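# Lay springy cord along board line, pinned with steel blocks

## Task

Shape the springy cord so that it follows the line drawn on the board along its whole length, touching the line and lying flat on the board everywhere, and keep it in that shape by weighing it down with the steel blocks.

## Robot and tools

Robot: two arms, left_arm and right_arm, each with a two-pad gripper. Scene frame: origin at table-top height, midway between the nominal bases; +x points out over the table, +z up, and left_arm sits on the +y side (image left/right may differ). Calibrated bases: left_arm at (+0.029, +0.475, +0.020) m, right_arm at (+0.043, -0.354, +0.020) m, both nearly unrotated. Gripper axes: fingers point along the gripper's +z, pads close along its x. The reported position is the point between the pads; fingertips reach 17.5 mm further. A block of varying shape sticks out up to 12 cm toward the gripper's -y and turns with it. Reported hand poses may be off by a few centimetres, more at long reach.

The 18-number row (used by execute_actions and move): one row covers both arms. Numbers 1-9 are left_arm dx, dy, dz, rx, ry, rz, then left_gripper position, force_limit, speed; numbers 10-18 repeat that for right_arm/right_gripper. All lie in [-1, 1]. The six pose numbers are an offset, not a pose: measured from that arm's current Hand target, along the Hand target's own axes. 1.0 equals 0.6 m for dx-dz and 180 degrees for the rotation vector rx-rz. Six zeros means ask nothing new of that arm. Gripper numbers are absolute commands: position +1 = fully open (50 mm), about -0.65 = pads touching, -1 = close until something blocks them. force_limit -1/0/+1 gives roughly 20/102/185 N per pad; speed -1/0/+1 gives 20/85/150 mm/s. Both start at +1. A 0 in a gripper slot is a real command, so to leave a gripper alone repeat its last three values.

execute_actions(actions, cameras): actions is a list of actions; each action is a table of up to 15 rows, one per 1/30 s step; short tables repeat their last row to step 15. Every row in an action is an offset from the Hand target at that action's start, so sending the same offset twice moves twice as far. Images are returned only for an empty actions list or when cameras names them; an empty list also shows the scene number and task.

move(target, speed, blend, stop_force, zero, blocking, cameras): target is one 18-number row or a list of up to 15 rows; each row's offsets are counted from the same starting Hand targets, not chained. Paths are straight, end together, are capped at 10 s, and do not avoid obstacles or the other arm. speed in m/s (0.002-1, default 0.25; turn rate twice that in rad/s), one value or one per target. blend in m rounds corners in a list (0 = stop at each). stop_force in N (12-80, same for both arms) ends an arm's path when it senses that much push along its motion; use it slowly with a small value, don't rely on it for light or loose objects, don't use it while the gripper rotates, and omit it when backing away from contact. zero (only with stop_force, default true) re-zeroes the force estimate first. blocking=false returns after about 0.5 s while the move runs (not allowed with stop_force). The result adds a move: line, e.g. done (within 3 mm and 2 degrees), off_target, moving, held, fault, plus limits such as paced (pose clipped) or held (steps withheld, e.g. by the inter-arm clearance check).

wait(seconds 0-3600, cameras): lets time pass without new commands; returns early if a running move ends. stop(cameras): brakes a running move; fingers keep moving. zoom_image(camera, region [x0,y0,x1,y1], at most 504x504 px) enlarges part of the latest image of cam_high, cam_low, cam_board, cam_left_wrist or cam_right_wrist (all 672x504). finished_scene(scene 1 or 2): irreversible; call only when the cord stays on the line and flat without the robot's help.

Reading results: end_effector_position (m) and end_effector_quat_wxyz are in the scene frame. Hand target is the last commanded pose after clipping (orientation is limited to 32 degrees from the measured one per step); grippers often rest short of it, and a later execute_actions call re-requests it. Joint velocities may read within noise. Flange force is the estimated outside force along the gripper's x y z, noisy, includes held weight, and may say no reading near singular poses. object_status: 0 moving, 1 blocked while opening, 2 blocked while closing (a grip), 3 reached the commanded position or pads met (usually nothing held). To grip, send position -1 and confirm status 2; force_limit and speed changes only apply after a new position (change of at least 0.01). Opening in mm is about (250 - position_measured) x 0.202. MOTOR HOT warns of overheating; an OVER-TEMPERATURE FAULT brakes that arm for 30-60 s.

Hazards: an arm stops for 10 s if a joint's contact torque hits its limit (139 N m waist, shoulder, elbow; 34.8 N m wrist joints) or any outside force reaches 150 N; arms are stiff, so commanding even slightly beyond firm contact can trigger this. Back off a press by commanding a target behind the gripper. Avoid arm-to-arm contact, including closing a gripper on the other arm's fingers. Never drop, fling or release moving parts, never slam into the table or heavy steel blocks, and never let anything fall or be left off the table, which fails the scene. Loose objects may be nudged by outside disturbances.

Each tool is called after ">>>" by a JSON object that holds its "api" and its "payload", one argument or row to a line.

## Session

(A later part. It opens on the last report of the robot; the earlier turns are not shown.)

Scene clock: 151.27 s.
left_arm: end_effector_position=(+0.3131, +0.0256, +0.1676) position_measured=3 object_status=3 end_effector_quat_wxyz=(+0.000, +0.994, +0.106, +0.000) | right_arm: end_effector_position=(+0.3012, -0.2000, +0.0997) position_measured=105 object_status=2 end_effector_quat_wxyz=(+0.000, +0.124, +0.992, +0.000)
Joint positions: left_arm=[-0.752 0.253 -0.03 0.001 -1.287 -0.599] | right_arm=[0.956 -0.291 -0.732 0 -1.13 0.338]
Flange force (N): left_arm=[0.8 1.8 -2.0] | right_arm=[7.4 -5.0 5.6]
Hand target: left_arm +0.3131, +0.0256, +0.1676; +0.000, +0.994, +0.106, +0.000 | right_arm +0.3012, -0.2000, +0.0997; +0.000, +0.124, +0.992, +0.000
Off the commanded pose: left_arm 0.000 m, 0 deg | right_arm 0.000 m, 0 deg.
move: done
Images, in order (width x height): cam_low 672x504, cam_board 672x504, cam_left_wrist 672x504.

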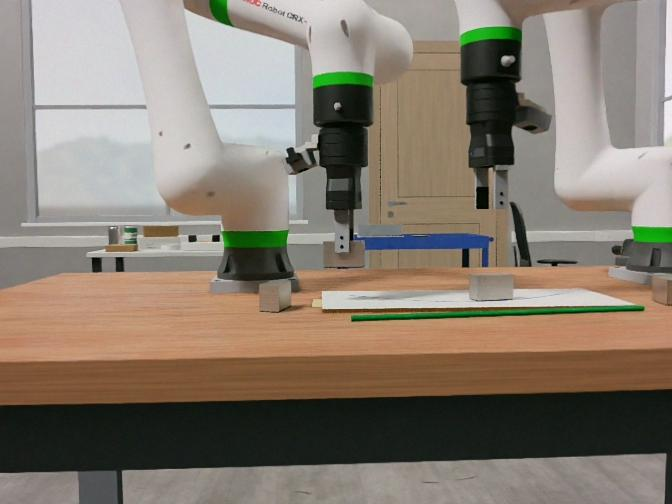

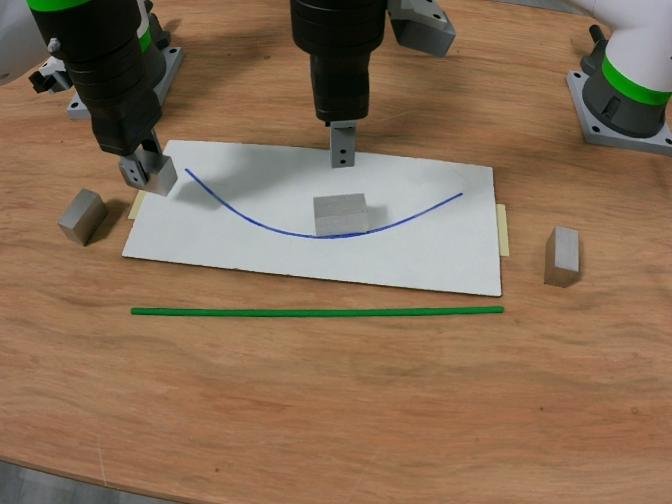

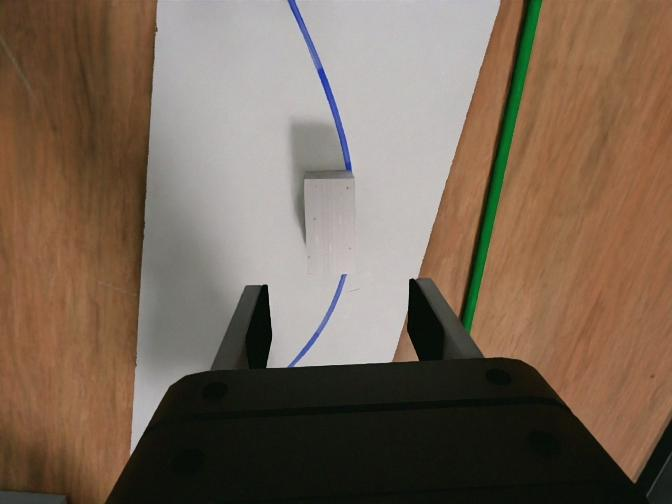

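>>> {"api": "move", "payload": {
  "target": [0,0,0.2,0,0,0,1,-0.7,-0.6,0,0,0,0,0,0,-1,-0.7,-0.6],
  "speed": 0.12
}}

>>> {"api": "move", "payload": {
  "target": [0,0,0,0,0,0,-1,-0.7,-0.6,0,0,0,0,0,0,-1,-0.7,-0.6]
}}

>>> {"api": "move", "payload": {
  "target": [
    [0,0,-0.006,0,0,0,-1,-0.7,-0.6,0,0,0,0,0,0,-1,-0.7,-0.6],
    [-0.004,0,-0.006,0,0,0,-1,-0.7,-0.6,0,0,0,0,0,0,-1,-0.7,-0.6],
    [-0.004,0,0,0,0,0,-1,-0.7,-0.6,0,0,0,0,0,0,-1,-0.7,-0.6]
  ],
  "speed": 0.02
}}

>>> {"api": "move", "payload": {
  "target": [0,0,0,0,0,0,1,-0.7,-0.8,0,0,0,0,0,0,-1,-0.7,-0.6]
}}

>>> {"api": "move", "payload": {
  "target": [0,0,-0.2,0,0,0,1,-0.7,-0.6,0,0,0,0,0,0,-1,-0.7,-0.6],
  "speed": 0.15
}}

Scene clock: 158.90 s.
left_arm: end_effector_position=(+0.3131, +0.0255, +0.0477) position_measured=3 object_status=3 end_effector_quat_wxyz=(+0.000, +0.994, +0.106, +0.000) | right_arm: end_effector_position=(+0.3012, -0.2000, +0.0997) position_measured=105 object_status=2 end_effector_quat_wxyz=(+0.000, +0.124, +0.992, +0.000)
Joint positions: left_arm=[-0.753 0.372 -0.178 0.001 -1.02 -0.599] | right_arm=[0.956 -0.291 -0.732 0 -1.13 0.338]
Flange force (N): left_arm=[-0.9 -2.9 -0.8] | right_arm=[7.6 -5.2 5.6]
Hand target: left_arm +0.3131, +0.0255, +0.0476; +0.000, +0.994, +0.106, +0.000 | right_arm +0.3012, -0.2000, +0.0997; +0.000, +0.124, +0.992, +0.000
Off the commanded pose: left_arm 0.000 m, 0 deg | right_arm 0.000 m, 0 deg.
move: done

Scene clock: 159.57 s.
left_arm: end_effector_position=(+0.3131, +0.0255, +0.0476) position_measured=104 object_status=0 end_effector_quat_wxyz=(+0.000, +0.994, +0.106, +0.000) | right_arm: end_effector_position=(+0.3012, -0.2000, +0.0997) position_measured=105 object_status=2 end_effector_quat_wxyz=(+0.000, +0.124, +0.992, +0.000)
Joint positions: left_arm=[-0.753 0.372 -0.178 0.001 -1.02 -0.599] | right_arm=[0.956 -0.291 -0.732 0 -1.13 0.338]
Flange force (N): left_arm=[-1.5 -0.8 -0.8] | right_arm=[7.6 -5.2 5.8]
Hand target: left_arm +0.3131, +0.0255, +0.0476; +0.000, +0.994, +0.106, +0.000 | right_arm +0.3012, -0.2000, +0.0997; +0.000, +0.124, +0.992, +0.000
Off the commanded pose: left_arm 0.000 m, 0 deg | right_arm 0.000 m, 0 deg.
move: done

Scene clock: 160.63 s.
left_arm: end_effector_position=(+0.3108, +0.0250, +0.0477) position_measured=104 object_status=2 end_effector_quat_wxyz=(+0.000, +0.994, +0.106, +0.000) | right_arm: end_effector_position=(+0.3012, -0.2000, +0.0997) position_measured=105 object_status=2 end_effector_quat_wxyz=(+0.000, +0.124, +0.992, +0.000)
Joint positions: left_arm=[-0.756 0.37 -0.181 0.001 -1.019 -0.595] | right_arm=[0.956 -0.291 -0.732 0 -1.13 0.338]
Flange force (N): left_arm=[0.0 -0.9 4.2] | right_arm=[7.6 -5.3 5.3]
Hand target: left_arm +0.3108, +0.0250, +0.0476; +0.000, +0.994, +0.106, +0.000 | right_arm +0.3012, -0.2000, +0.0997; +0.000, +0.124, +0.992, +0.000
Off the commanded pose: left_arm 0.000 m, 0 deg | right_arm 0.000 m, 0 deg.
move: done

Scene clock: 161.50 s.
left_arm: end_effector_position=(+0.3108, +0.0250, +0.0476) position_measured=3 object_status=0 end_effector_quat_wxyz=(+0.000, +0.994, +0.106, +0.000) | right_arm: end_effector_position=(+0.3012, -0.2000, +0.0997) position_measured=105 object_status=2 end_effector_quat_wxyz=(+0.000, +0.124, +0.992, +0.000)
Joint positions: left_arm=[-0.756 0.37 -0.181 0.001 -1.019 -0.595] | right_arm=[0.956 -0.291 -0.732 0 -1.13 0.338]
Flange force (N): left_arm=[-0.1 -1.0 -0.5] | right_arm=[7.2 -5.2 5.5]
Hand target: left_arm +0.3108, +0.0250, +0.0476; +0.000, +0.994, +0.106, +0.000 | right_arm +0.3012, -0.2000, +0.0997; +0.000, +0.124, +0.992, +0.000
Off the commanded pose: left_arm 0.000 m, 0 deg | right_arm 0.000 m, 0 deg.
move: done

Scene clock: 162.80 s.
left_arm: end_effector_position=(+0.3108, +0.0251, +0.1676) position_measured=3 object_status=3 end_effector_quat_wxyz=(+0.000, +0.994, +0.106, +0.000) | right_arm: end_effector_position=(+0.3012, -0.2000, +0.0997) position_measured=105 object_status=2 end_effector_quat_wxyz=(+0.000, +0.124, +0.992, +0.000)
Joint positions: left_arm=[-0.756 0.251 -0.033 0.001 -1.287 -0.595] | right_arm=[0.956 -0.291 -0.732 0 -1.13 0.338]
Flange force (N): left_arm=[-0.7 -3.1 0.5] | right_arm=[7.2 -5.2 5.8]
Hand target: left_arm +0.3108, +0.0251, +0.1676; +0.000, +0.994, +0.106, +0.000 | right_arm +0.3012, -0.2000, +0.0997; +0.000, +0.124, +0.992, +0.000
Off the commanded pose: left_arm 0.000 m, 0 deg | right_arm 0.000 m, 0 deg.
move: done

>>> {"api": "move", "payload": {
  "target": [0.1438,-0.4432,0.1127,0,0,0.611,1,-0.7,-0.6,0,0,0,0,0,0,-1,-0.7,-0.6]
}}

>>> {"api": "move", "payload": {
  "target": [0,0,0,0,0,0,1,-0.7,-0.6,0.067,0.2418,0,0,0,0,-1,-0.7,-0.6]
}}

>>> {"api": "move", "payload": {
  "target": [0,0,0,0,0,0,1,-0.7,-0.6,0,0,0.0695,0,0,0,-1,-0.7,-0.6],
  "speed": 0.1,
  "cameras": ["cam_board","cam_left_wrist","cam_right_wrist"]
}}

>>> {"api": "zoom_image", "payload": {
  "camera": "cam_board",
  "region": [200, 120, 400, 270]
}}

Scene clock: 175.17 s.
left_arm: end_effector_position=(+0.3392, +0.3032, +0.0998) position_measured=3 object_status=3 end_effector_quat_wxyz=(+0.000, -0.657, +0.754, +0.000) | right_arm: end_effector_position=(+0.3012, -0.2000, +0.0997) position_measured=105 object_status=2 end_effector_quat_wxyz=(+0.000, +0.124, +0.992, +0.000)
Joint positions: left_arm=[-0.123 -0.128 -0.605 0.001 -1.093 -3.148] | right_arm=[0.956 -0.291 -0.732 0 -1.13 0.338]
Flange force (N): left_arm=[-1.0 2.1 -0.3] | right_arm=[6.9 -5.0 5.5]
Hand target: left_arm +0.3392, +0.3032, +0.0998; +0.000, -0.657, +0.754, +0.000 | right_arm +0.3012, -0.2000, +0.0997; +0.000, +0.124, +0.992, +0.000
Off the commanded pose: left_arm 0.000 m, 0 deg | right_arm 0.000 m, 0 deg.
move: done

Scene clock: 176.40 s.
left_arm: end_effector_position=(+0.3392, +0.3032, +0.0998) position_measured=3 object_status=3 end_effector_quat_wxyz=(+0.000, -0.657, +0.754, +0.000) | right_arm: end_effector_position=(+0.2978, -0.0496, +0.0997) position_measured=105 object_status=2 end_effector_quat_wxyz=(+0.000, +0.124, +0.992, +0.000)
Joint positions: left_arm=[-0.123 -0.128 -0.605 0.001 -1.093 -3.148] | right_arm=[1.179 -0.012 -0.498 0 -1.085 0.116]
Flange force (N): left_arm=[-0.8 1.7 -0.4] | right_arm=[5.4 -8.5 6.0]
Hand target: left_arm +0.3392, +0.3032, +0.0998; +0.000, -0.657, +0.754, +0.000 | right_arm +0.2978, -0.0495, +0.0997; +0.000, +0.124, +0.992, +0.000
Off the commanded pose: left_arm 0.000 m, 0 deg | right_arm 0.000 m, 0 deg.
move: done

Scene clock: 177.30 s.
left_arm: end_effector_position=(+0.3392, +0.3032, +0.0998) position_measured=3 object_status=3 end_effector_quat_wxyz=(+0.000, -0.657, +0.754, +0.000) | right_arm: end_effector_position=(+0.2977, -0.0495, +0.0580) position_measured=105 object_status=2 end_effector_quat_wxyz=(+0.000, +0.123, +0.992, +0.000)
Joint positions: left_arm=[-0.123 -0.128 -0.605 0.001 -1.093 -3.148] | right_arm=[1.179 0.049 -0.549 0 -0.974 0.115]
Flange force (N): left_arm=[-1.3 1.7 -0.3] | right_arm=[5.3 -8.3 2.6]
Hand target: left_arm +0.3392, +0.3032, +0.0998; +0.000, -0.657, +0.754, +0.000 | right_arm +0.2978, -0.0496, +0.0580; +0.000, +0.124, +0.992, +0.000
Off the commanded pose: left_arm 0.000 m, 0 deg | right_arm 0.000 m, 0 deg.
move: done

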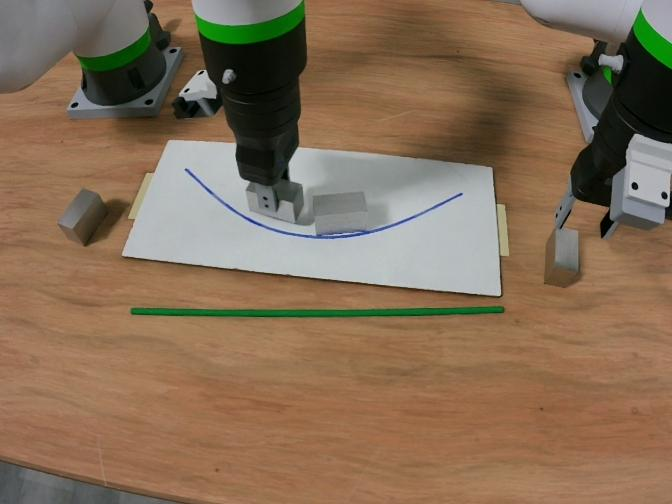

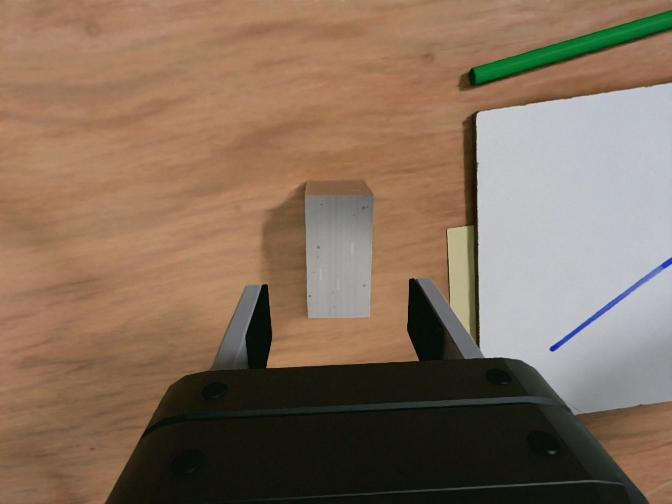

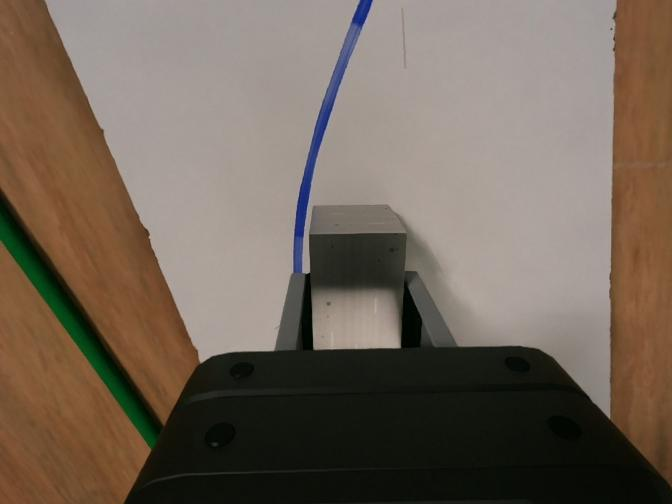

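Scaled by 2.520.

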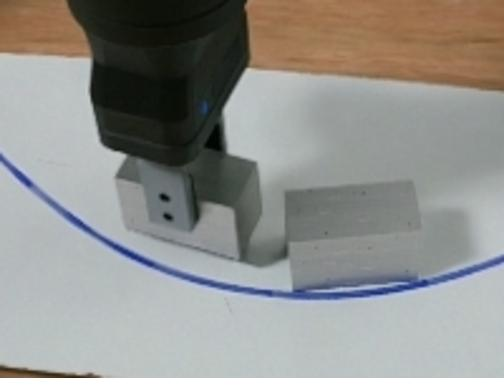

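>>> {"api": "move", "payload": {
  "target": [0,0,0.1,0,0,0,1,-0.7,-0.6,0,0,0,0,0,0,-1,-0.7,-0.6],
  "speed": 0.1
}}

>>> {"api": "move", "payload": {
  "target": [0,0,0,0,0,0,-1,-0.7,-0.6,0,0,0,0,0,0,-1,-0.7,-0.6]
}}

>>> {"api": "move", "payload": {
  "target": [0,0,0,0,0,0,-1,-0.7,-0.6,0,0,0.035,0,0,0,-1,-0.7,-0.6],
  "speed": 0.008,
  "stop_force": 12,
  "cameras": ["cam_board","cam_right_wrist"]
}}

>>> {"api": "zoom_image", "payload": {
  "camera": "cam_board",
  "region": [200, 120, 400, 270]
}}

Scene clock: 182.53 s.
left_arm: end_effector_position=(+0.3392, +0.3031, +0.0398) position_measured=3 object_status=3 end_effector_quat_wxyz=(+0.000, -0.657, +0.754, +0.000) | right_arm: end_effector_position=(+0.2978, -0.0496, +0.0580) position_measured=105 object_status=2 end_effector_quat_wxyz=(+0.000, +0.124, +0.992, +0.000)
Joint positions: left_arm=[-0.123 -0.03 -0.681 0.001 -0.919 -3.148] | right_arm=[1.179 0.049 -0.549 0 -0.973 0.116]
Flange force (N): left_arm=[-0.9 1.9 0.1] | right_arm=[4.5 -7.2 4.1]
Hand target: left_arm +0.3392, +0.3031, +0.0398; +0.000, -0.657, +0.754, +0.000 | right_arm +0.2978, -0.0496, +0.0580; +0.000, +0.124, +0.992, +0.000
Off the commanded pose: left_arm 0.000 m, 0 deg | right_arm 0.000 m, 0 deg.
move: done

Scene clock: 183.23 s.
left_arm: end_effector_position=(+0.3392, +0.3031, +0.0398) position_measured=104 object_status=2 end_effector_quat_wxyz=(+0.000, -0.657, +0.754, +0.000) | right_arm: end_effector_position=(+0.2978, -0.0496, +0.0580) position_measured=105 object_status=2 end_effector_quat_wxyz=(+0.000, +0.124, +0.992, +0.000)
Joint positions: left_arm=[-0.123 -0.03 -0.681 0.001 -0.919 -3.148] | right_arm=[1.179 0.049 -0.549 0 -0.973 0.116]
Flange force (N): left_arm=[-0.1 1.0 -1.0] | right_arm=[4.7 -7.1 4.1]
Hand target: left_arm +0.3392, +0.3031, +0.0398; +0.000, -0.657, +0.754, +0.000 | right_arm +0.2978, -0.0496, +0.0580; +0.000, +0.124, +0.992, +0.000
Off the commanded pose: left_arm 0.000 m, 0 deg | right_arm 0.000 m, 0 deg.
move: done

Scene clock: 185.37 s.
left_arm: end_effector_position=(+0.3392, +0.3031, +0.0398) position_measured=104 object_status=2 end_effector_quat_wxyz=(+0.000, -0.657, +0.754, +0.000) | right_arm: end_effector_position=(+0.2979, -0.0495, +0.0461) position_measured=105 object_status=2 end_effector_quat_wxyz=(+0.000, +0.124, +0.992, +0.000)
Joint positions: left_arm=[-0.123 -0.03 -0.681 0.001 -0.919 -3.148] | right_arm=[1.179 0.069 -0.562 0 -0.941 0.116]
Flange force (N): left_arm=[0.6 0.9 -2.1] | right_arm=[8.8 -8.5 -23.9]
Hand target: left_arm +0.3392, +0.3031, +0.0398; +0.000, -0.657, +0.754, +0.000 | right_arm +0.2979, -0.0495, +0.0461; +0.000, +0.124, +0.992, +0.000 (not the last commanded pose)
Off the commanded pose: left_arm 0.000 m, 0 deg | right_arm 0.009 m, 0 deg.
move: contact (right_arm)

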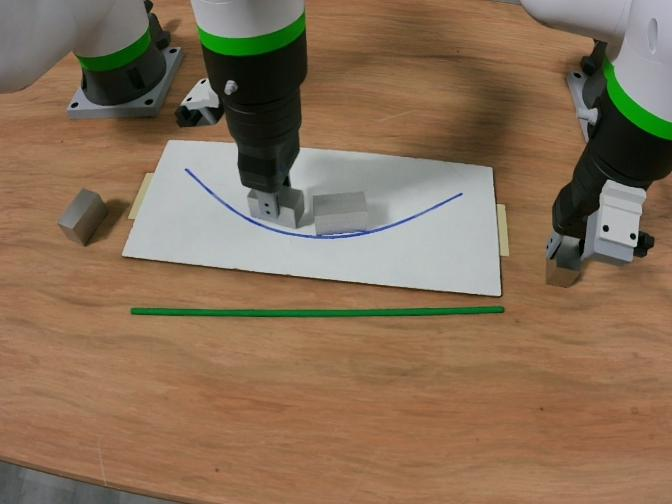

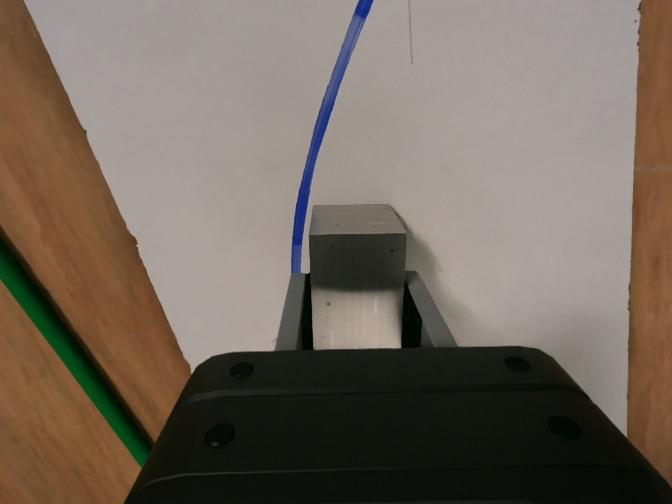

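Scaled by 2.520.

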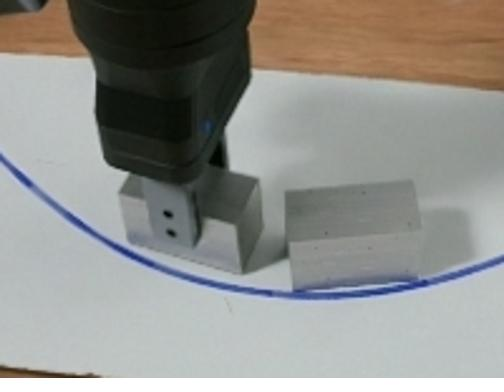

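>>> {"api": "move", "payload": {
  "target": [
    [0,0,0,0,0,0,-1,-0.7,-0.6,0,0,-0.006,0,0,0,-1,-0.7,-0.6],
    [0,0,0,0,0,0,-1,-0.7,-0.6,-0.0133,0,-0.006,0,0,0.017,-1,-0.7,-0.6],
    [0,0,0,0,0,0,-1,-0.7,-0.6,-0.0133,0,-0.0006,0,0,0.017,-1,-0.7,-0.6]
  ],
  "speed": 0.025,
  "cameras": ["cam_board"]
}}

>>> {"api": "zoom_image", "payload": {
  "camera": "cam_board",
  "region": [200, 120, 400, 270]
}}

Scene clock: 193.53 s.
left_arm: end_effector_position=(+0.3392, +0.3031, +0.0398) position_measured=104 object_status=2 end_effector_quat_wxyz=(+0.000, -0.657, +0.754, +0.000) | right_arm: end_effector_position=(+0.3056, -0.0514, +0.0465) position_measured=105 object_status=2 end_effector_quat_wxyz=(+0.000, +0.150, +0.989, +0.000)
Joint positions: left_arm=[-0.123 -0.03 -0.681 0.001 -0.919 -3.148] | right_arm=[1.158 0.076 -0.552 0 -0.943 0.083]
Flange force (N): left_arm=[0.6 1.3 -2.0] | right_arm=[4.0 -6.4 3.4]
Hand target: left_arm +0.3392, +0.3031, +0.0398; +0.000, -0.657, +0.754, +0.000 | right_arm +0.3056, -0.0514, +0.0464; +0.000, +0.150, +0.989, +0.000
Off the commanded pose: left_arm 0.000 m, 0 deg | right_arm 0.000 m, 0 deg.
move: done

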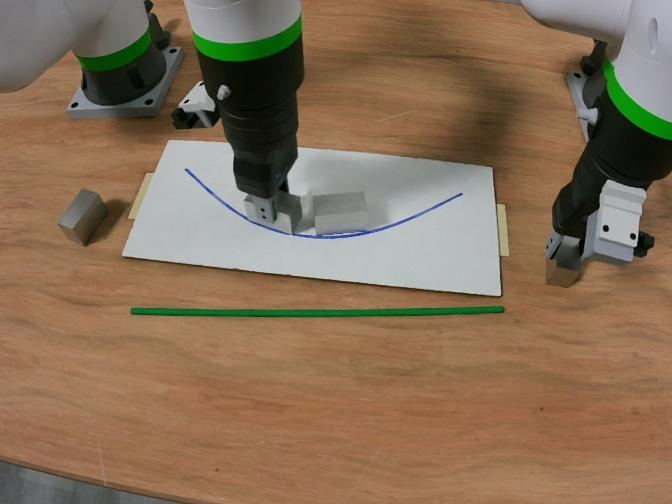

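Scaled by 2.520.

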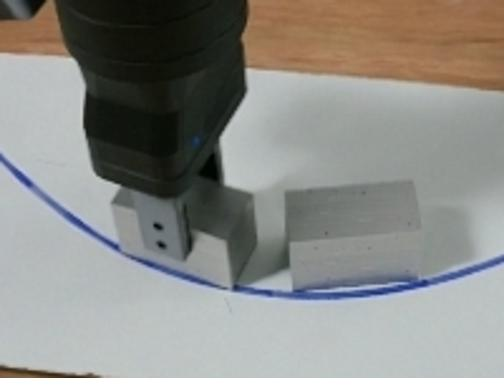

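>>> {"api": "move", "payload": {
  "target": [
    [0,0,0,0,0,0,-1,-0.7,-0.6,0,0,-0.006,0,0,0,-1,-0.7,-0.6],
    [0,0,0,0,0,0,-1,-0.7,-0.6,0.005,0,-0.006,0,0,0,-1,-0.7,-0.6],
    [0,0,0,0,0,0,-1,-0.7,-0.6,0.005,0,0,0,0,0,-1,-0.7,-0.6]
  ],
  "speed": 0.025
}}

>>> {"api": "move", "payload": {
  "target": [0,0,0,0,0,0,-1,-0.7,-0.6,0,0,0,0,0,0,1,-0.7,-0.8]
}}

>>> {"api": "move", "payload": {
  "target": [0,0,-0.15,0,0,0,-1,-0.7,-0.6,0,0,-0.15,0,0,0,1,-0.7,-0.6],
  "speed": 0.15
}}

>>> {"api": "move", "payload": {
  "target": [0,0,0,0,0,0,-1,-0.7,-0.6,0.05,-0.3,0,0,0,0,1,-0.7,-0.6],
  "cameras": ["cam_board"]
}}

>>> {"api": "zoom_image", "payload": {
  "camera": "cam_board",
  "region": [200, 120, 400, 270]
}}

Scene clock: 199.57 s.
left_arm: end_effector_position=(+0.3392, +0.3031, +0.0398) position_measured=104 object_status=2 end_effector_quat_wxyz=(+0.000, -0.657, +0.754, +0.000) | right_arm: end_effector_position=(+0.3027, -0.0505, +0.0465) position_measured=105 object_status=2 end_effector_quat_wxyz=(+0.000, +0.150, +0.989, +0.000)
Joint positions: left_arm=[-0.123 -0.03 -0.681 0.001 -0.919 -3.148] | right_arm=[1.165 0.074 -0.555 0 -0.942 0.075]
Flange force (N): left_arm=[0.7 1.1 -2.0] | right_arm=[4.1 -7.0 4.1]
Hand target: left_arm +0.3392, +0.3031, +0.0398; +0.000, -0.657, +0.754, +0.000 | right_arm +0.3027, -0.0505, +0.0464; +0.000, +0.150, +0.989, +0.000
Off the commanded pose: left_arm 0.000 m, 0 deg | right_arm 0.000 m, 0 deg.
move: done

Scene clock: 200.43 s.
left_arm: end_effector_position=(+0.3392, +0.3031, +0.0398) position_measured=104 object_status=2 end_effector_quat_wxyz=(+0.000, -0.657, +0.754, +0.000) | right_arm: end_effector_position=(+0.3027, -0.0505, +0.0464) position_measured=3 object_status=0 end_effector_quat_wxyz=(+0.000, +0.150, +0.989, +0.000)
Joint positions: left_arm=[-0.123 -0.03 -0.681 0.001 -0.919 -3.148] | right_arm=[1.165 0.074 -0.555 0 -0.942 0.075]
Flange force (N): left_arm=[0.4 1.2 -2.1] | right_arm=[4.1 -6.8 -1.8]
Hand target: left_arm +0.3392, +0.3031, +0.0398; +0.000, -0.657, +0.754, +0.000 | right_arm +0.3027, -0.0505, +0.0464; +0.000, +0.150, +0.989, +0.000
Off the commanded pose: left_arm 0.000 m, 0 deg | right_arm 0.000 m, 0 deg.
move: done

Scene clock: 201.57 s.
left_arm: end_effector_position=(+0.3392, +0.3032, +0.1297) position_measured=104 object_status=2 end_effector_quat_wxyz=(+0.000, -0.657, +0.754, +0.000) | right_arm: end_effector_position=(+0.3028, -0.0506, +0.1364) position_measured=3 object_status=3 end_effector_quat_wxyz=(+0.000, +0.150, +0.989, +0.000)
Joint positions: left_arm=[-0.123 -0.165 -0.559 0.001 -1.176 -3.148] | right_arm=[1.165 -0.048 -0.439 0 -1.181 0.075]
Flange force (N): left_arm=[-1.3 2.6 5.9] | right_arm=[5.4 -9.1 0.0]
Hand target: left_arm +0.3392, +0.3032, +0.1298; +0.000, -0.657, +0.754, +0.000 | right_arm +0.3027, -0.0505, +0.1364; +0.000, +0.150, +0.989, +0.000
Off the commanded pose: left_arm 0.000 m, 0 deg | right_arm 0.000 m, 0 deg.
move: done

Scene clock: 203.10 s.
left_arm: end_effector_position=(+0.3392, +0.3032, +0.1298) position_measured=104 object_status=2 end_effector_quat_wxyz=(+0.000, -0.657, +0.754, +0.000) | right_arm: end_effector_position=(+0.2207, -0.2135, +0.1365) position_measured=3 object_status=3 end_effector_quat_wxyz=(+0.000, +0.150, +0.989, +0.000)
Joint positions: left_arm=[-0.123 -0.165 -0.559 0.001 -1.176 -3.148] | right_arm=[1.251 -0.609 -0.821 0 -1.36 -0.01]
Flange force (N): left_arm=[-0.8 1.4 4.9] | right_arm=[5.7 -8.9 1.4]
Hand target: left_arm +0.3392, +0.3032, +0.1298; +0.000, -0.657, +0.754, +0.000 | right_arm +0.2207, -0.2135, +0.1365; +0.000, +0.150, +0.989, +0.000
Off the commanded pose: left_arm 0.000 m, 0 deg | right_arm 0.000 m, 0 deg.
move: done

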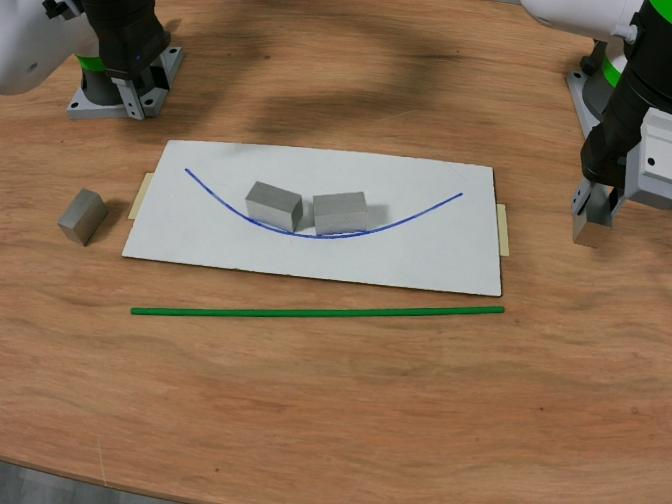

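Scaled by 2.520.

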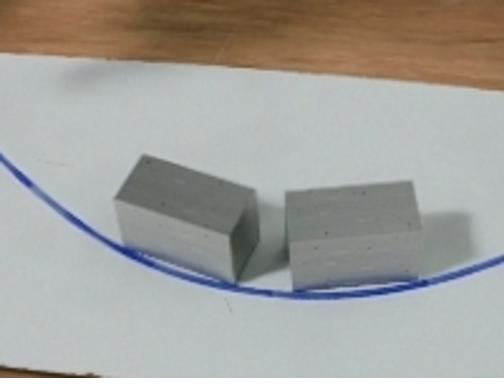

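>>> {"api": "move", "payload": {
  "target": [0,0,0,0,0,0,-1,-0.7,-0.6,-0.2087,0.4533,0.06,0,0,-0.139,1,-0.7,-0.6],
  "cameras": ["cam_board","cam_right_wrist","cam_low"]
}}

Scene clock: 216.23 s.
left_arm: end_effector_position=(+0.3392, +0.3032, +0.1298) position_measured=104 object_status=2 end_effector_quat_wxyz=(+0.000, -0.657, +0.754, +0.000) | right_arm: end_effector_position=(+0.4209, +0.0091, +0.1004) position_measured=3 object_status=3 end_effector_quat_wxyz=(+0.000, -0.068, +0.998, +0.000)
Joint positions: left_arm=[-0.123 -0.165 -0.559 0.001 -1.176 -3.148] | right_arm=[0.987 0.293 -0.145 0 -1.132 0.69]
Flange force (N): left_arm=[-1.0 1.4 5.0] | right_arm=[7.3 -4.1 -0.3]
Hand target: left_arm +0.3392, +0.3032, +0.1298; +0.000, -0.657, +0.754, +0.000 | right_arm +0.4209, +0.0091, +0.1004; +0.000, -0.068, +0.998, +0.000
Off the commanded pose: left_arm 0.000 m, 0 deg | right_arm 0.000 m, 0 deg.
move: done
Images, in order (width x height): cam_low 672x504, cam_board 672x504, cam_right_wrist 672x504.

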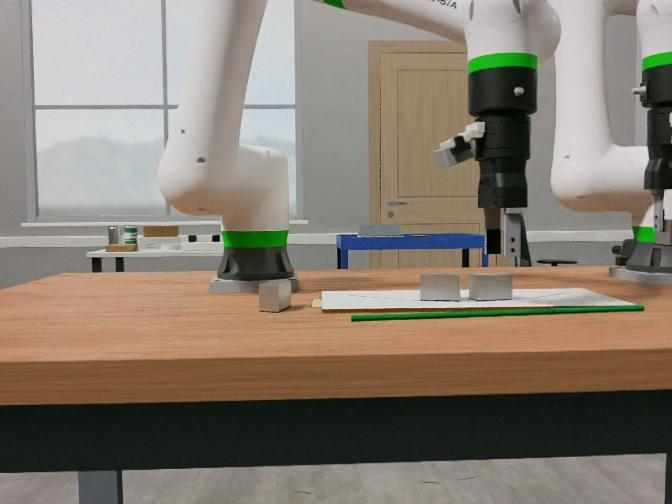

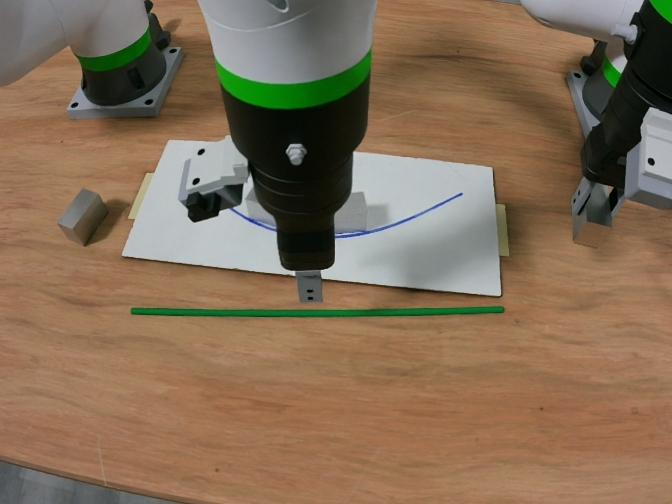

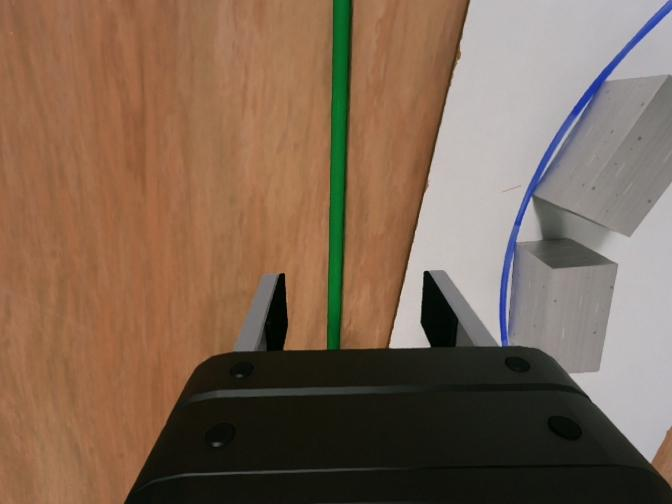

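>>> {"api": "move", "payload": {
  "target": [0,0,0,0,0,0,-1,-0.7,-0.6,-0.0092,0,0.06,0,0,0,0.34,-0.7,-0.6],
  "cameras": ["cam_right_wrist"]
}}

>>> {"api": "move", "payload": {
  "target": [0,0,0,0,0,0,-1,-0.7,-0.6,0,0,0.0717,0,0,0,0.34,-0.7,-0.6],
  "speed": 0.03,
  "stop_force": 12,
  "cameras": ["cam_right_wrist","cam_board"]
}}

Scene clock: 223.83 s.
left_arm: end_effector_position=(+0.3392, +0.3032, +0.1298) position_measured=104 object_status=2 end_effector_quat_wxyz=(+0.000, -0.657, +0.754, +0.000) | right_arm: end_effector_position=(+0.4264, +0.0098, +0.0645) position_measured=101 object_status=3 end_effector_quat_wxyz=(+0.000, -0.068, +0.998, +0.000)
Joint positions: left_arm=[-0.123 -0.165 -0.559 0.001 -1.176 -3.148] | right_arm=[0.979 0.344 -0.171 0 -1.056 0.699]
Flange force (N): left_arm=[-0.6 1.6 4.9] | right_arm=[8.2 -4.8 -2.2]
Hand target: left_arm +0.3392, +0.3032, +0.1298; +0.000, -0.657, +0.754, +0.000 | right_arm +0.4264, +0.0098, +0.0644; +0.000, -0.068, +0.998, +0.000
Off the commanded pose: left_arm 0.000 m, 0 deg | right_arm 0.000 m, 0 deg.
move: done

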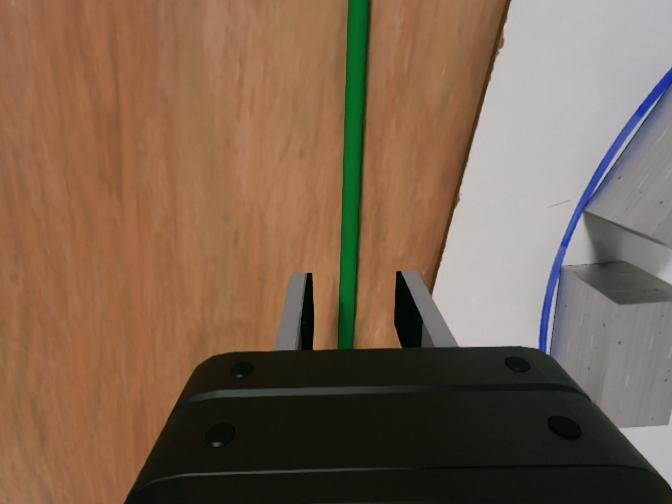

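Scene clock: 226.17 s.
left_arm: end_effector_position=(+0.3392, +0.3032, +0.1298) position_measured=104 object_status=2 end_effector_quat_wxyz=(+0.000, -0.657, +0.754, +0.000) | right_arm: end_effector_position=(+0.4264, +0.0098, +0.0214) position_measured=101 object_status=3 end_effector_quat_wxyz=(+0.000, -0.068, +0.998, +0.000)
Joint positions: left_arm=[-0.123 -0.165 -0.559 0.001 -1.176 -3.148] | right_arm=[0.979 0.401 -0.209 0 -0.96 0.699]
Flange force (N): left_arm=[-0.3 1.3 5.1] | right_arm=[7.6 -4.3 -2.2]
Hand target: left_arm +0.3392, +0.3032, +0.1298; +0.000, -0.657, +0.754, +0.000 | right_arm +0.4264, +0.0098, +0.0214; +0.000, -0.068, +0.998, +0.000
Off the commanded pose: left_arm 0.000 m, 0 deg | right_arm 0.000 m, 0 deg.
move: done
Images, in order (width x height): cam_board 672x504, cam_right_wrist 672x504.

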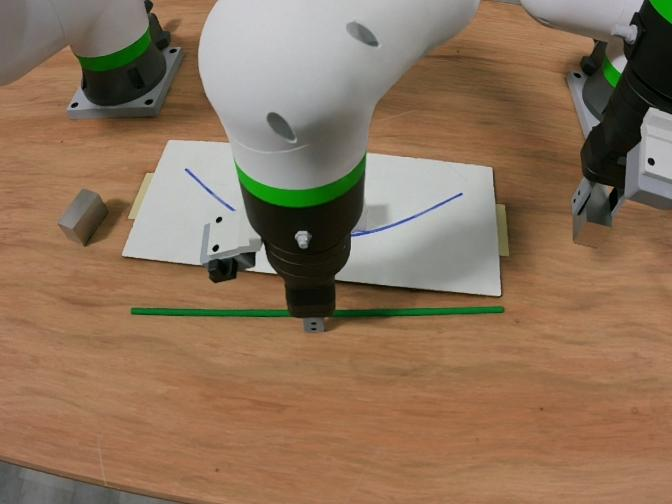

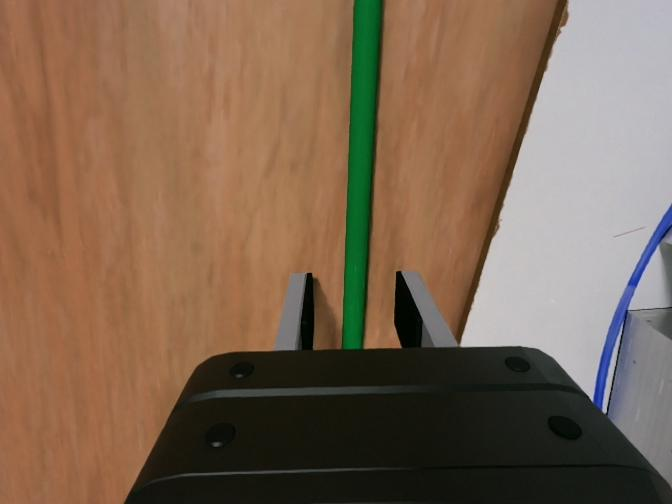

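>>> {"api": "move", "payload": {
  "target": [0,0,0,0,0,0,-1,-0.7,-0.6,0,0,0,0,0,0,-1,-0.8,-0.8]
}}

>>> {"api": "move", "payload": {
  "target": [
    [0,0,0,0,0,0,-1,-0.7,-0.6,0,0,-0.07,0,0,0,-1,-0.8,-0.8],
    [0,0,0,0,0,0,-1,-0.7,-0.6,0.1164,-0.0143,-0.07,0,0,0.075,-1,-0.8,-0.8]
  ],
  "speed": 0.06,
  "cameras": ["cam_board","cam_right_wrist","cam_low"]
}}

Scene clock: 230.17 s.
left_arm: end_effector_position=(+0.3392, +0.3032, +0.1298) position_measured=104 object_status=2 end_effector_quat_wxyz=(+0.000, -0.657, +0.754, +0.000) | right_arm: end_effector_position=(+0.4264, +0.0098, +0.0214) position_measured=217 object_status=2 end_effector_quat_wxyz=(+0.000, -0.068, +0.998, +0.000)
Joint positions: left_arm=[-0.123 -0.165 -0.559 0.001 -1.176 -3.148] | right_arm=[0.979 0.401 -0.209 0 -0.96 0.699]
Flange force (N): left_arm=[-0.7 1.0 4.6] | right_arm=[7.4 -4.3 -3.0]
Hand target: left_arm +0.3392, +0.3032, +0.1298; +0.000, -0.657, +0.754, +0.000 | right_arm +0.4264, +0.0098, +0.0214; +0.000, -0.068, +0.998, +0.000
Off the commanded pose: left_arm 0.000 m, 0 deg | right_arm 0.000 m, 0 deg.
move: done

Scene clock: 233.53 s.
left_arm: end_effector_position=(+0.3392, +0.3032, +0.1298) position_measured=104 object_status=2 end_effector_quat_wxyz=(+0.000, -0.657, +0.754, +0.000) | right_arm: end_effector_position=(+0.3584, -0.0081, +0.0634) position_measured=217 object_status=2 end_effector_quat_wxyz=(+0.000, +0.050, +0.999, +0.000)
Joint positions: left_arm=[-0.123 -0.165 -0.559 0.001 -1.176 -3.148] | right_arm=[1.084 0.21 -0.349 0 -1.012 0.358]
Flange force (N): left_arm=[-0.8 1.5 5.2] | right_arm=[4.8 -5.9 -0.9]
Hand target: left_arm +0.3392, +0.3032, +0.1298; +0.000, -0.657, +0.754, +0.000 | right_arm +0.3584, -0.0081, +0.0634; +0.000, +0.050, +0.999, +0.000
Off the commanded pose: left_arm 0.000 m, 0 deg | right_arm 0.000 m, 0 deg.
move: done
Images, in order (width x height): cam_low 672x504, cam_board 672x504, cam_right_wrist 672x504.

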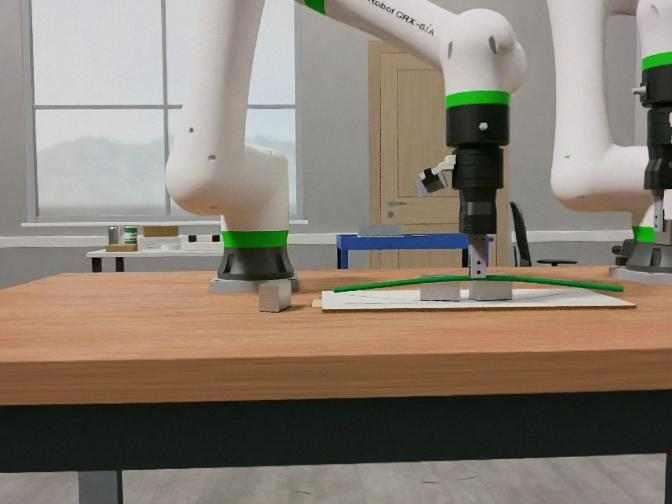

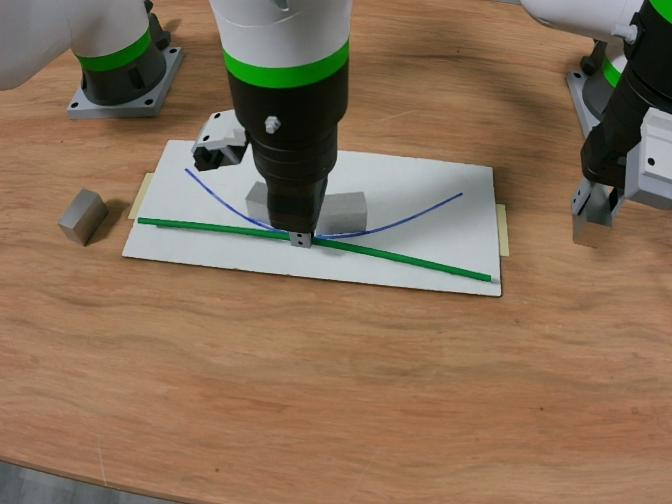

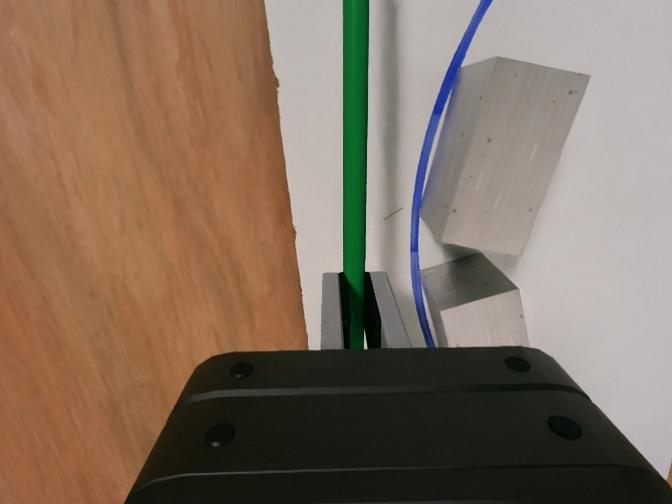

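>>> {"api": "move", "payload": {
  "target": [0,0,0,0,0,0,-1,-0.7,-0.6,0,0,0.0545,0,0,-0.02,-1,-0.8,-0.8],
  "speed": 0.05
}}

>>> {"api": "move", "payload": {
  "target": [0,0,0,0,0,0,-1,-0.7,-0.6,0,0,0,0,0,0,-0.3,-0.8,-1],
  "cameras": ["cam_board","cam_right_wrist","cam_low"]
}}

Scene clock: 238.63 s.
left_arm: end_effector_position=(+0.3392, +0.3032, +0.1298) position_measured=104 object_status=2 end_effector_quat_wxyz=(+0.000, -0.657, +0.754, +0.000) | right_arm: end_effector_position=(+0.3584, -0.0081, +0.0308) position_measured=217 object_status=2 end_effector_quat_wxyz=(+0.000, +0.019, +1.000, +0.000)
Joint positions: left_arm=[-0.123 -0.165 -0.559 0.001 -1.176 -3.148] | right_arm=[1.084 0.258 -0.381 0 -0.933 0.42]
Flange force (N): left_arm=[-0.2 1.2 5.0] | right_arm=[6.2 -5.9 -1.9]
Hand target: left_arm +0.3392, +0.3032, +0.1298; +0.000, -0.657, +0.754, +0.000 | right_arm +0.3584, -0.0081, +0.0307; +0.000, +0.019, +1.000, +0.000
Off the commanded pose: left_arm 0.000 m, 0 deg | right_arm 0.000 m, 0 deg.
move: done

Scene clock: 239.13 s.
left_arm: end_effector_position=(+0.3392, +0.3032, +0.1298) position_measured=104 object_status=2 end_effector_quat_wxyz=(+0.000, -0.657, +0.754, +0.000) | right_arm: end_effector_position=(+0.3583, -0.0081, +0.0307) position_measured=198 object_status=3 end_effector_quat_wxyz=(+0.000, +0.019, +1.000, +0.000)
Joint positions: left_arm=[-0.123 -0.165 -0.559 0.001 -1.176 -3.148] | right_arm=[1.084 0.258 -0.381 0 -0.933 0.421]
Flange force (N): left_arm=[-1.3 1.5 5.0] | right_arm=[5.9 -5.4 -1.9]
Hand target: left_arm +0.3392, +0.3032, +0.1298; +0.000, -0.657, +0.754, +0.000 | right_arm +0.3584, -0.0081, +0.0307; +0.000, +0.019, +1.000, +0.000
Off the commanded pose: left_arm 0.000 m, 0 deg | right_arm 0.000 m, 0 deg.
move: done
Images, in order (width x height): cam_low 672x504, cam_board 672x504, cam_right_wrist 672x504.

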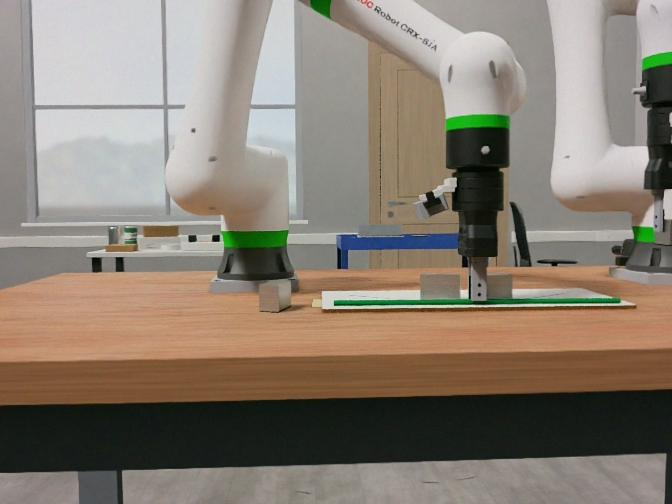

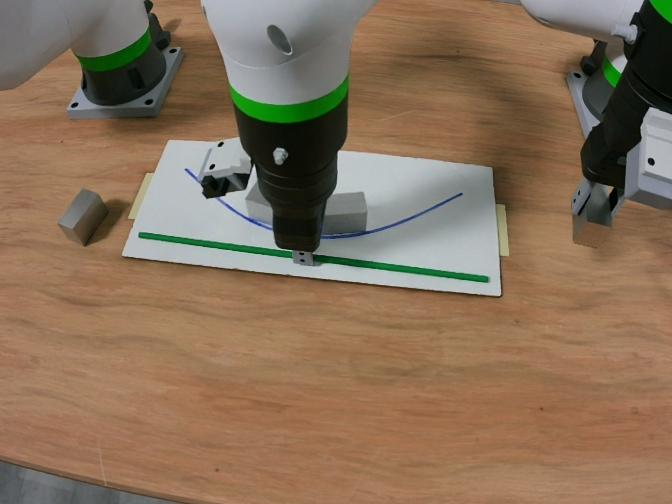

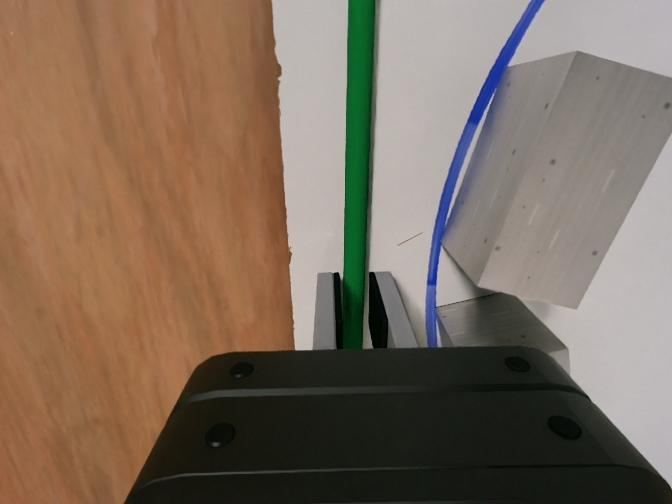

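>>> {"api": "move", "payload": {
  "target": [0,0,0,0,0,0,-1,-0.7,-0.6,0,0,-0.1667,0,0,0,-0.3,-0.8,-1],
  "speed": 0.1
}}

>>> {"api": "move", "payload": {
  "target": [0,0,0,0,0,0,-1,-0.7,-0.6,0.0383,-0.5017,0.051,0,0,-0.422,1,-0.7,-0.6],
  "cameras": ["cam_board","cam_right_wrist"]
}}

Scene clock: 245.63 s.
left_arm: end_effector_position=(+0.3392, +0.3032, +0.1298) position_measured=104 object_status=2 end_effector_quat_wxyz=(+0.000, -0.657, +0.754, +0.000) | right_arm: end_effector_position=(+0.3584, -0.0081, +0.1307) position_measured=198 object_status=3 end_effector_quat_wxyz=(+0.000, +0.019, +1.000, +0.000)
Joint positions: left_arm=[-0.123 -0.165 -0.559 0.001 -1.176 -3.148] | right_arm=[1.084 0.13 -0.267 0 -1.174 0.421]
Flange force (N): left_arm=[-1.6 1.8 5.0] | right_arm=[6.6 -6.4 0.3]
Hand target: left_arm +0.3392, +0.3032, +0.1298; +0.000, -0.657, +0.754, +0.000 | right_arm +0.3584, -0.0081, +0.1307; +0.000, +0.019, +1.000, +0.000
Off the commanded pose: left_arm 0.000 m, 0 deg | right_arm 0.000 m, 0 deg.
move: done

Scene clock: 249.00 s.
left_arm: end_effector_position=(+0.3392, +0.3032, +0.1298) position_measured=104 object_status=2 end_effector_quat_wxyz=(+0.000, -0.657, +0.754, +0.000) | right_arm: end_effector_position=(+0.3242, -0.3081, +0.1002) position_measured=3 object_status=3 end_effector_quat_wxyz=(+0.000, -0.601, +0.800, +0.000)
Joint positions: left_arm=[-0.123 -0.165 -0.559 0.001 -1.176 -3.148] | right_arm=[0.607 -0.345 -0.767 0 -1.149 2.223]
Flange force (N): left_arm=[-0.8 1.6 5.1] | right_arm=[1.5 10.0 0.4]
Hand target: left_arm +0.3392, +0.3032, +0.1298; +0.000, -0.657, +0.754, +0.000 | right_arm +0.3242, -0.3081, +0.1002; +0.000, -0.601, +0.800, +0.000
Off the commanded pose: left_arm 0.000 m, 0 deg | right_arm 0.000 m, 0 deg.
move: done

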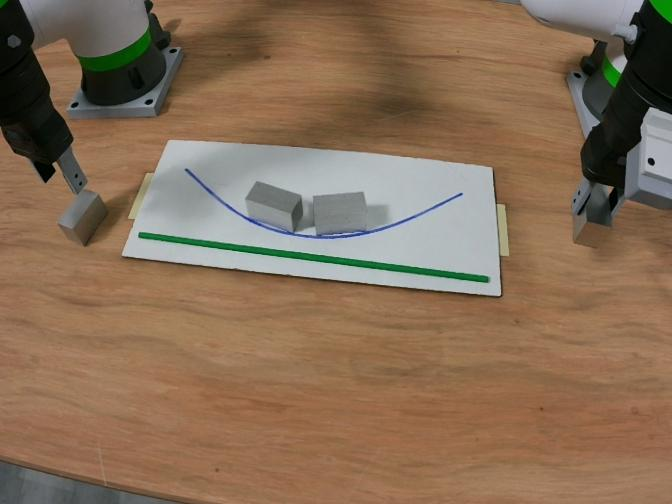

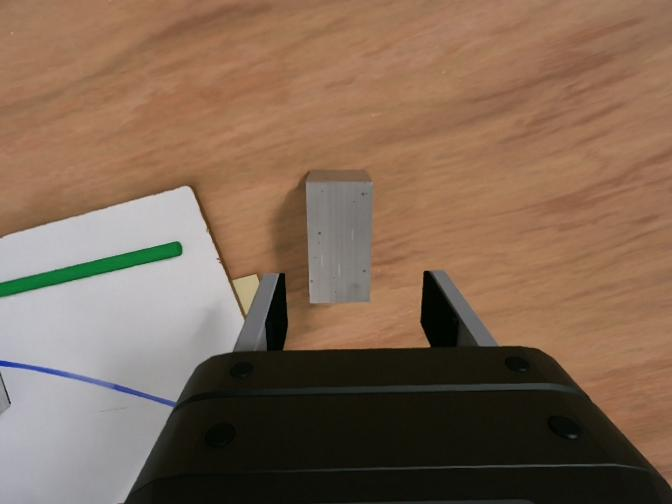

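>>> {"api": "move", "payload": {
  "target": [0,0,0,0,0,0,-1,-0.7,-0.6,-0.006,-0.008,0.1,0,0,0,1,-0.7,-0.6],
  "speed": 0.1
}}

>>> {"api": "move", "payload": {
  "target": [0,0,0,0,0,0,-1,-0.7,-0.6,0,0,0,0,0,0,-1,-0.7,-0.6]
}}

>>> {"api": "move", "payload": {
  "target": [0,0,0,0,0,0,-1,-0.7,-0.6,0,0,-0.12,0,0,0,-1,-0.7,-0.6],
  "speed": 0.12
}}

Scene clock: 258.23 s.
left_arm: end_effector_position=(+0.3392, +0.3032, +0.1298) position_measured=104 object_status=2 end_effector_quat_wxyz=(+0.000, -0.657, +0.754, +0.000) | right_arm: end_effector_position=(+0.3298, -0.3060, +0.0403) position_measured=3 object_status=3 end_effector_quat_wxyz=(+0.000, -0.601, +0.800, +0.000)
Joint positions: left_arm=[-0.123 -0.165 -0.559 0.001 -1.176 -3.148] | right_arm=[0.601 -0.22 -0.841 0 -0.949 2.229]
Flange force (N): left_arm=[-1.0 1.3 4.9] | right_arm=[2.4 8.5 -1.5]
Hand target: left_arm +0.3392, +0.3032, +0.1298; +0.000, -0.657, +0.754, +0.000 | right_arm +0.3298, -0.3060, +0.0402; +0.000, -0.601, +0.800, +0.000
Off the commanded pose: left_arm 0.000 m, 0 deg | right_arm 0.000 m, 0 deg.
move: done

Scene clock: 258.93 s.
left_arm: end_effector_position=(+0.3392, +0.3032, +0.1298) position_measured=104 object_status=2 end_effector_quat_wxyz=(+0.000, -0.657, +0.754, +0.000) | right_arm: end_effector_position=(+0.3298, -0.3060, +0.0402) position_measured=105 object_status=2 end_effector_quat_wxyz=(+0.000, -0.601, +0.800, +0.000)
Joint positions: left_arm=[-0.123 -0.165 -0.559 0.001 -1.176 -3.148] | right_arm=[0.601 -0.219 -0.841 0 -0.949 2.229]
Flange force (N): left_arm=[-1.1 1.8 5.3] | right_arm=[1.1 8.7 -2.7]
Hand target: left_arm +0.3392, +0.3032, +0.1298; +0.000, -0.657, +0.754, +0.000 | right_arm +0.3298, -0.3060, +0.0402; +0.000, -0.601, +0.800, +0.000
Off the commanded pose: left_arm 0.000 m, 0 deg | right_arm 0.000 m, 0 deg.
move: done

Scene clock: 260.07 s.
left_arm: end_effector_position=(+0.3392, +0.3032, +0.1298) position_measured=104 object_status=2 end_effector_quat_wxyz=(+0.000, -0.657, +0.754, +0.000) | right_arm: end_effector_position=(+0.3298, -0.3060, +0.1122) position_measured=105 object_status=2 end_effector_quat_wxyz=(+0.000, -0.601, +0.800, +0.000)
Joint positions: left_arm=[-0.123 -0.165 -0.559 0.001 -1.176 -3.148] | right_arm=[0.601 -0.34 -0.734 0 -1.178 2.229]
Flange force (N): left_arm=[-0.8 1.1 4.8] | right_arm=[2.1 7.9 5.4]
Hand target: left_arm +0.3392, +0.3032, +0.1298; +0.000, -0.657, +0.754, +0.000 | right_arm +0.3298, -0.3060, +0.1122; +0.000, -0.601, +0.800, +0.000
Off the commanded pose: left_arm 0.000 m, 0 deg | right_arm 0.000 m, 0 deg.
move: done


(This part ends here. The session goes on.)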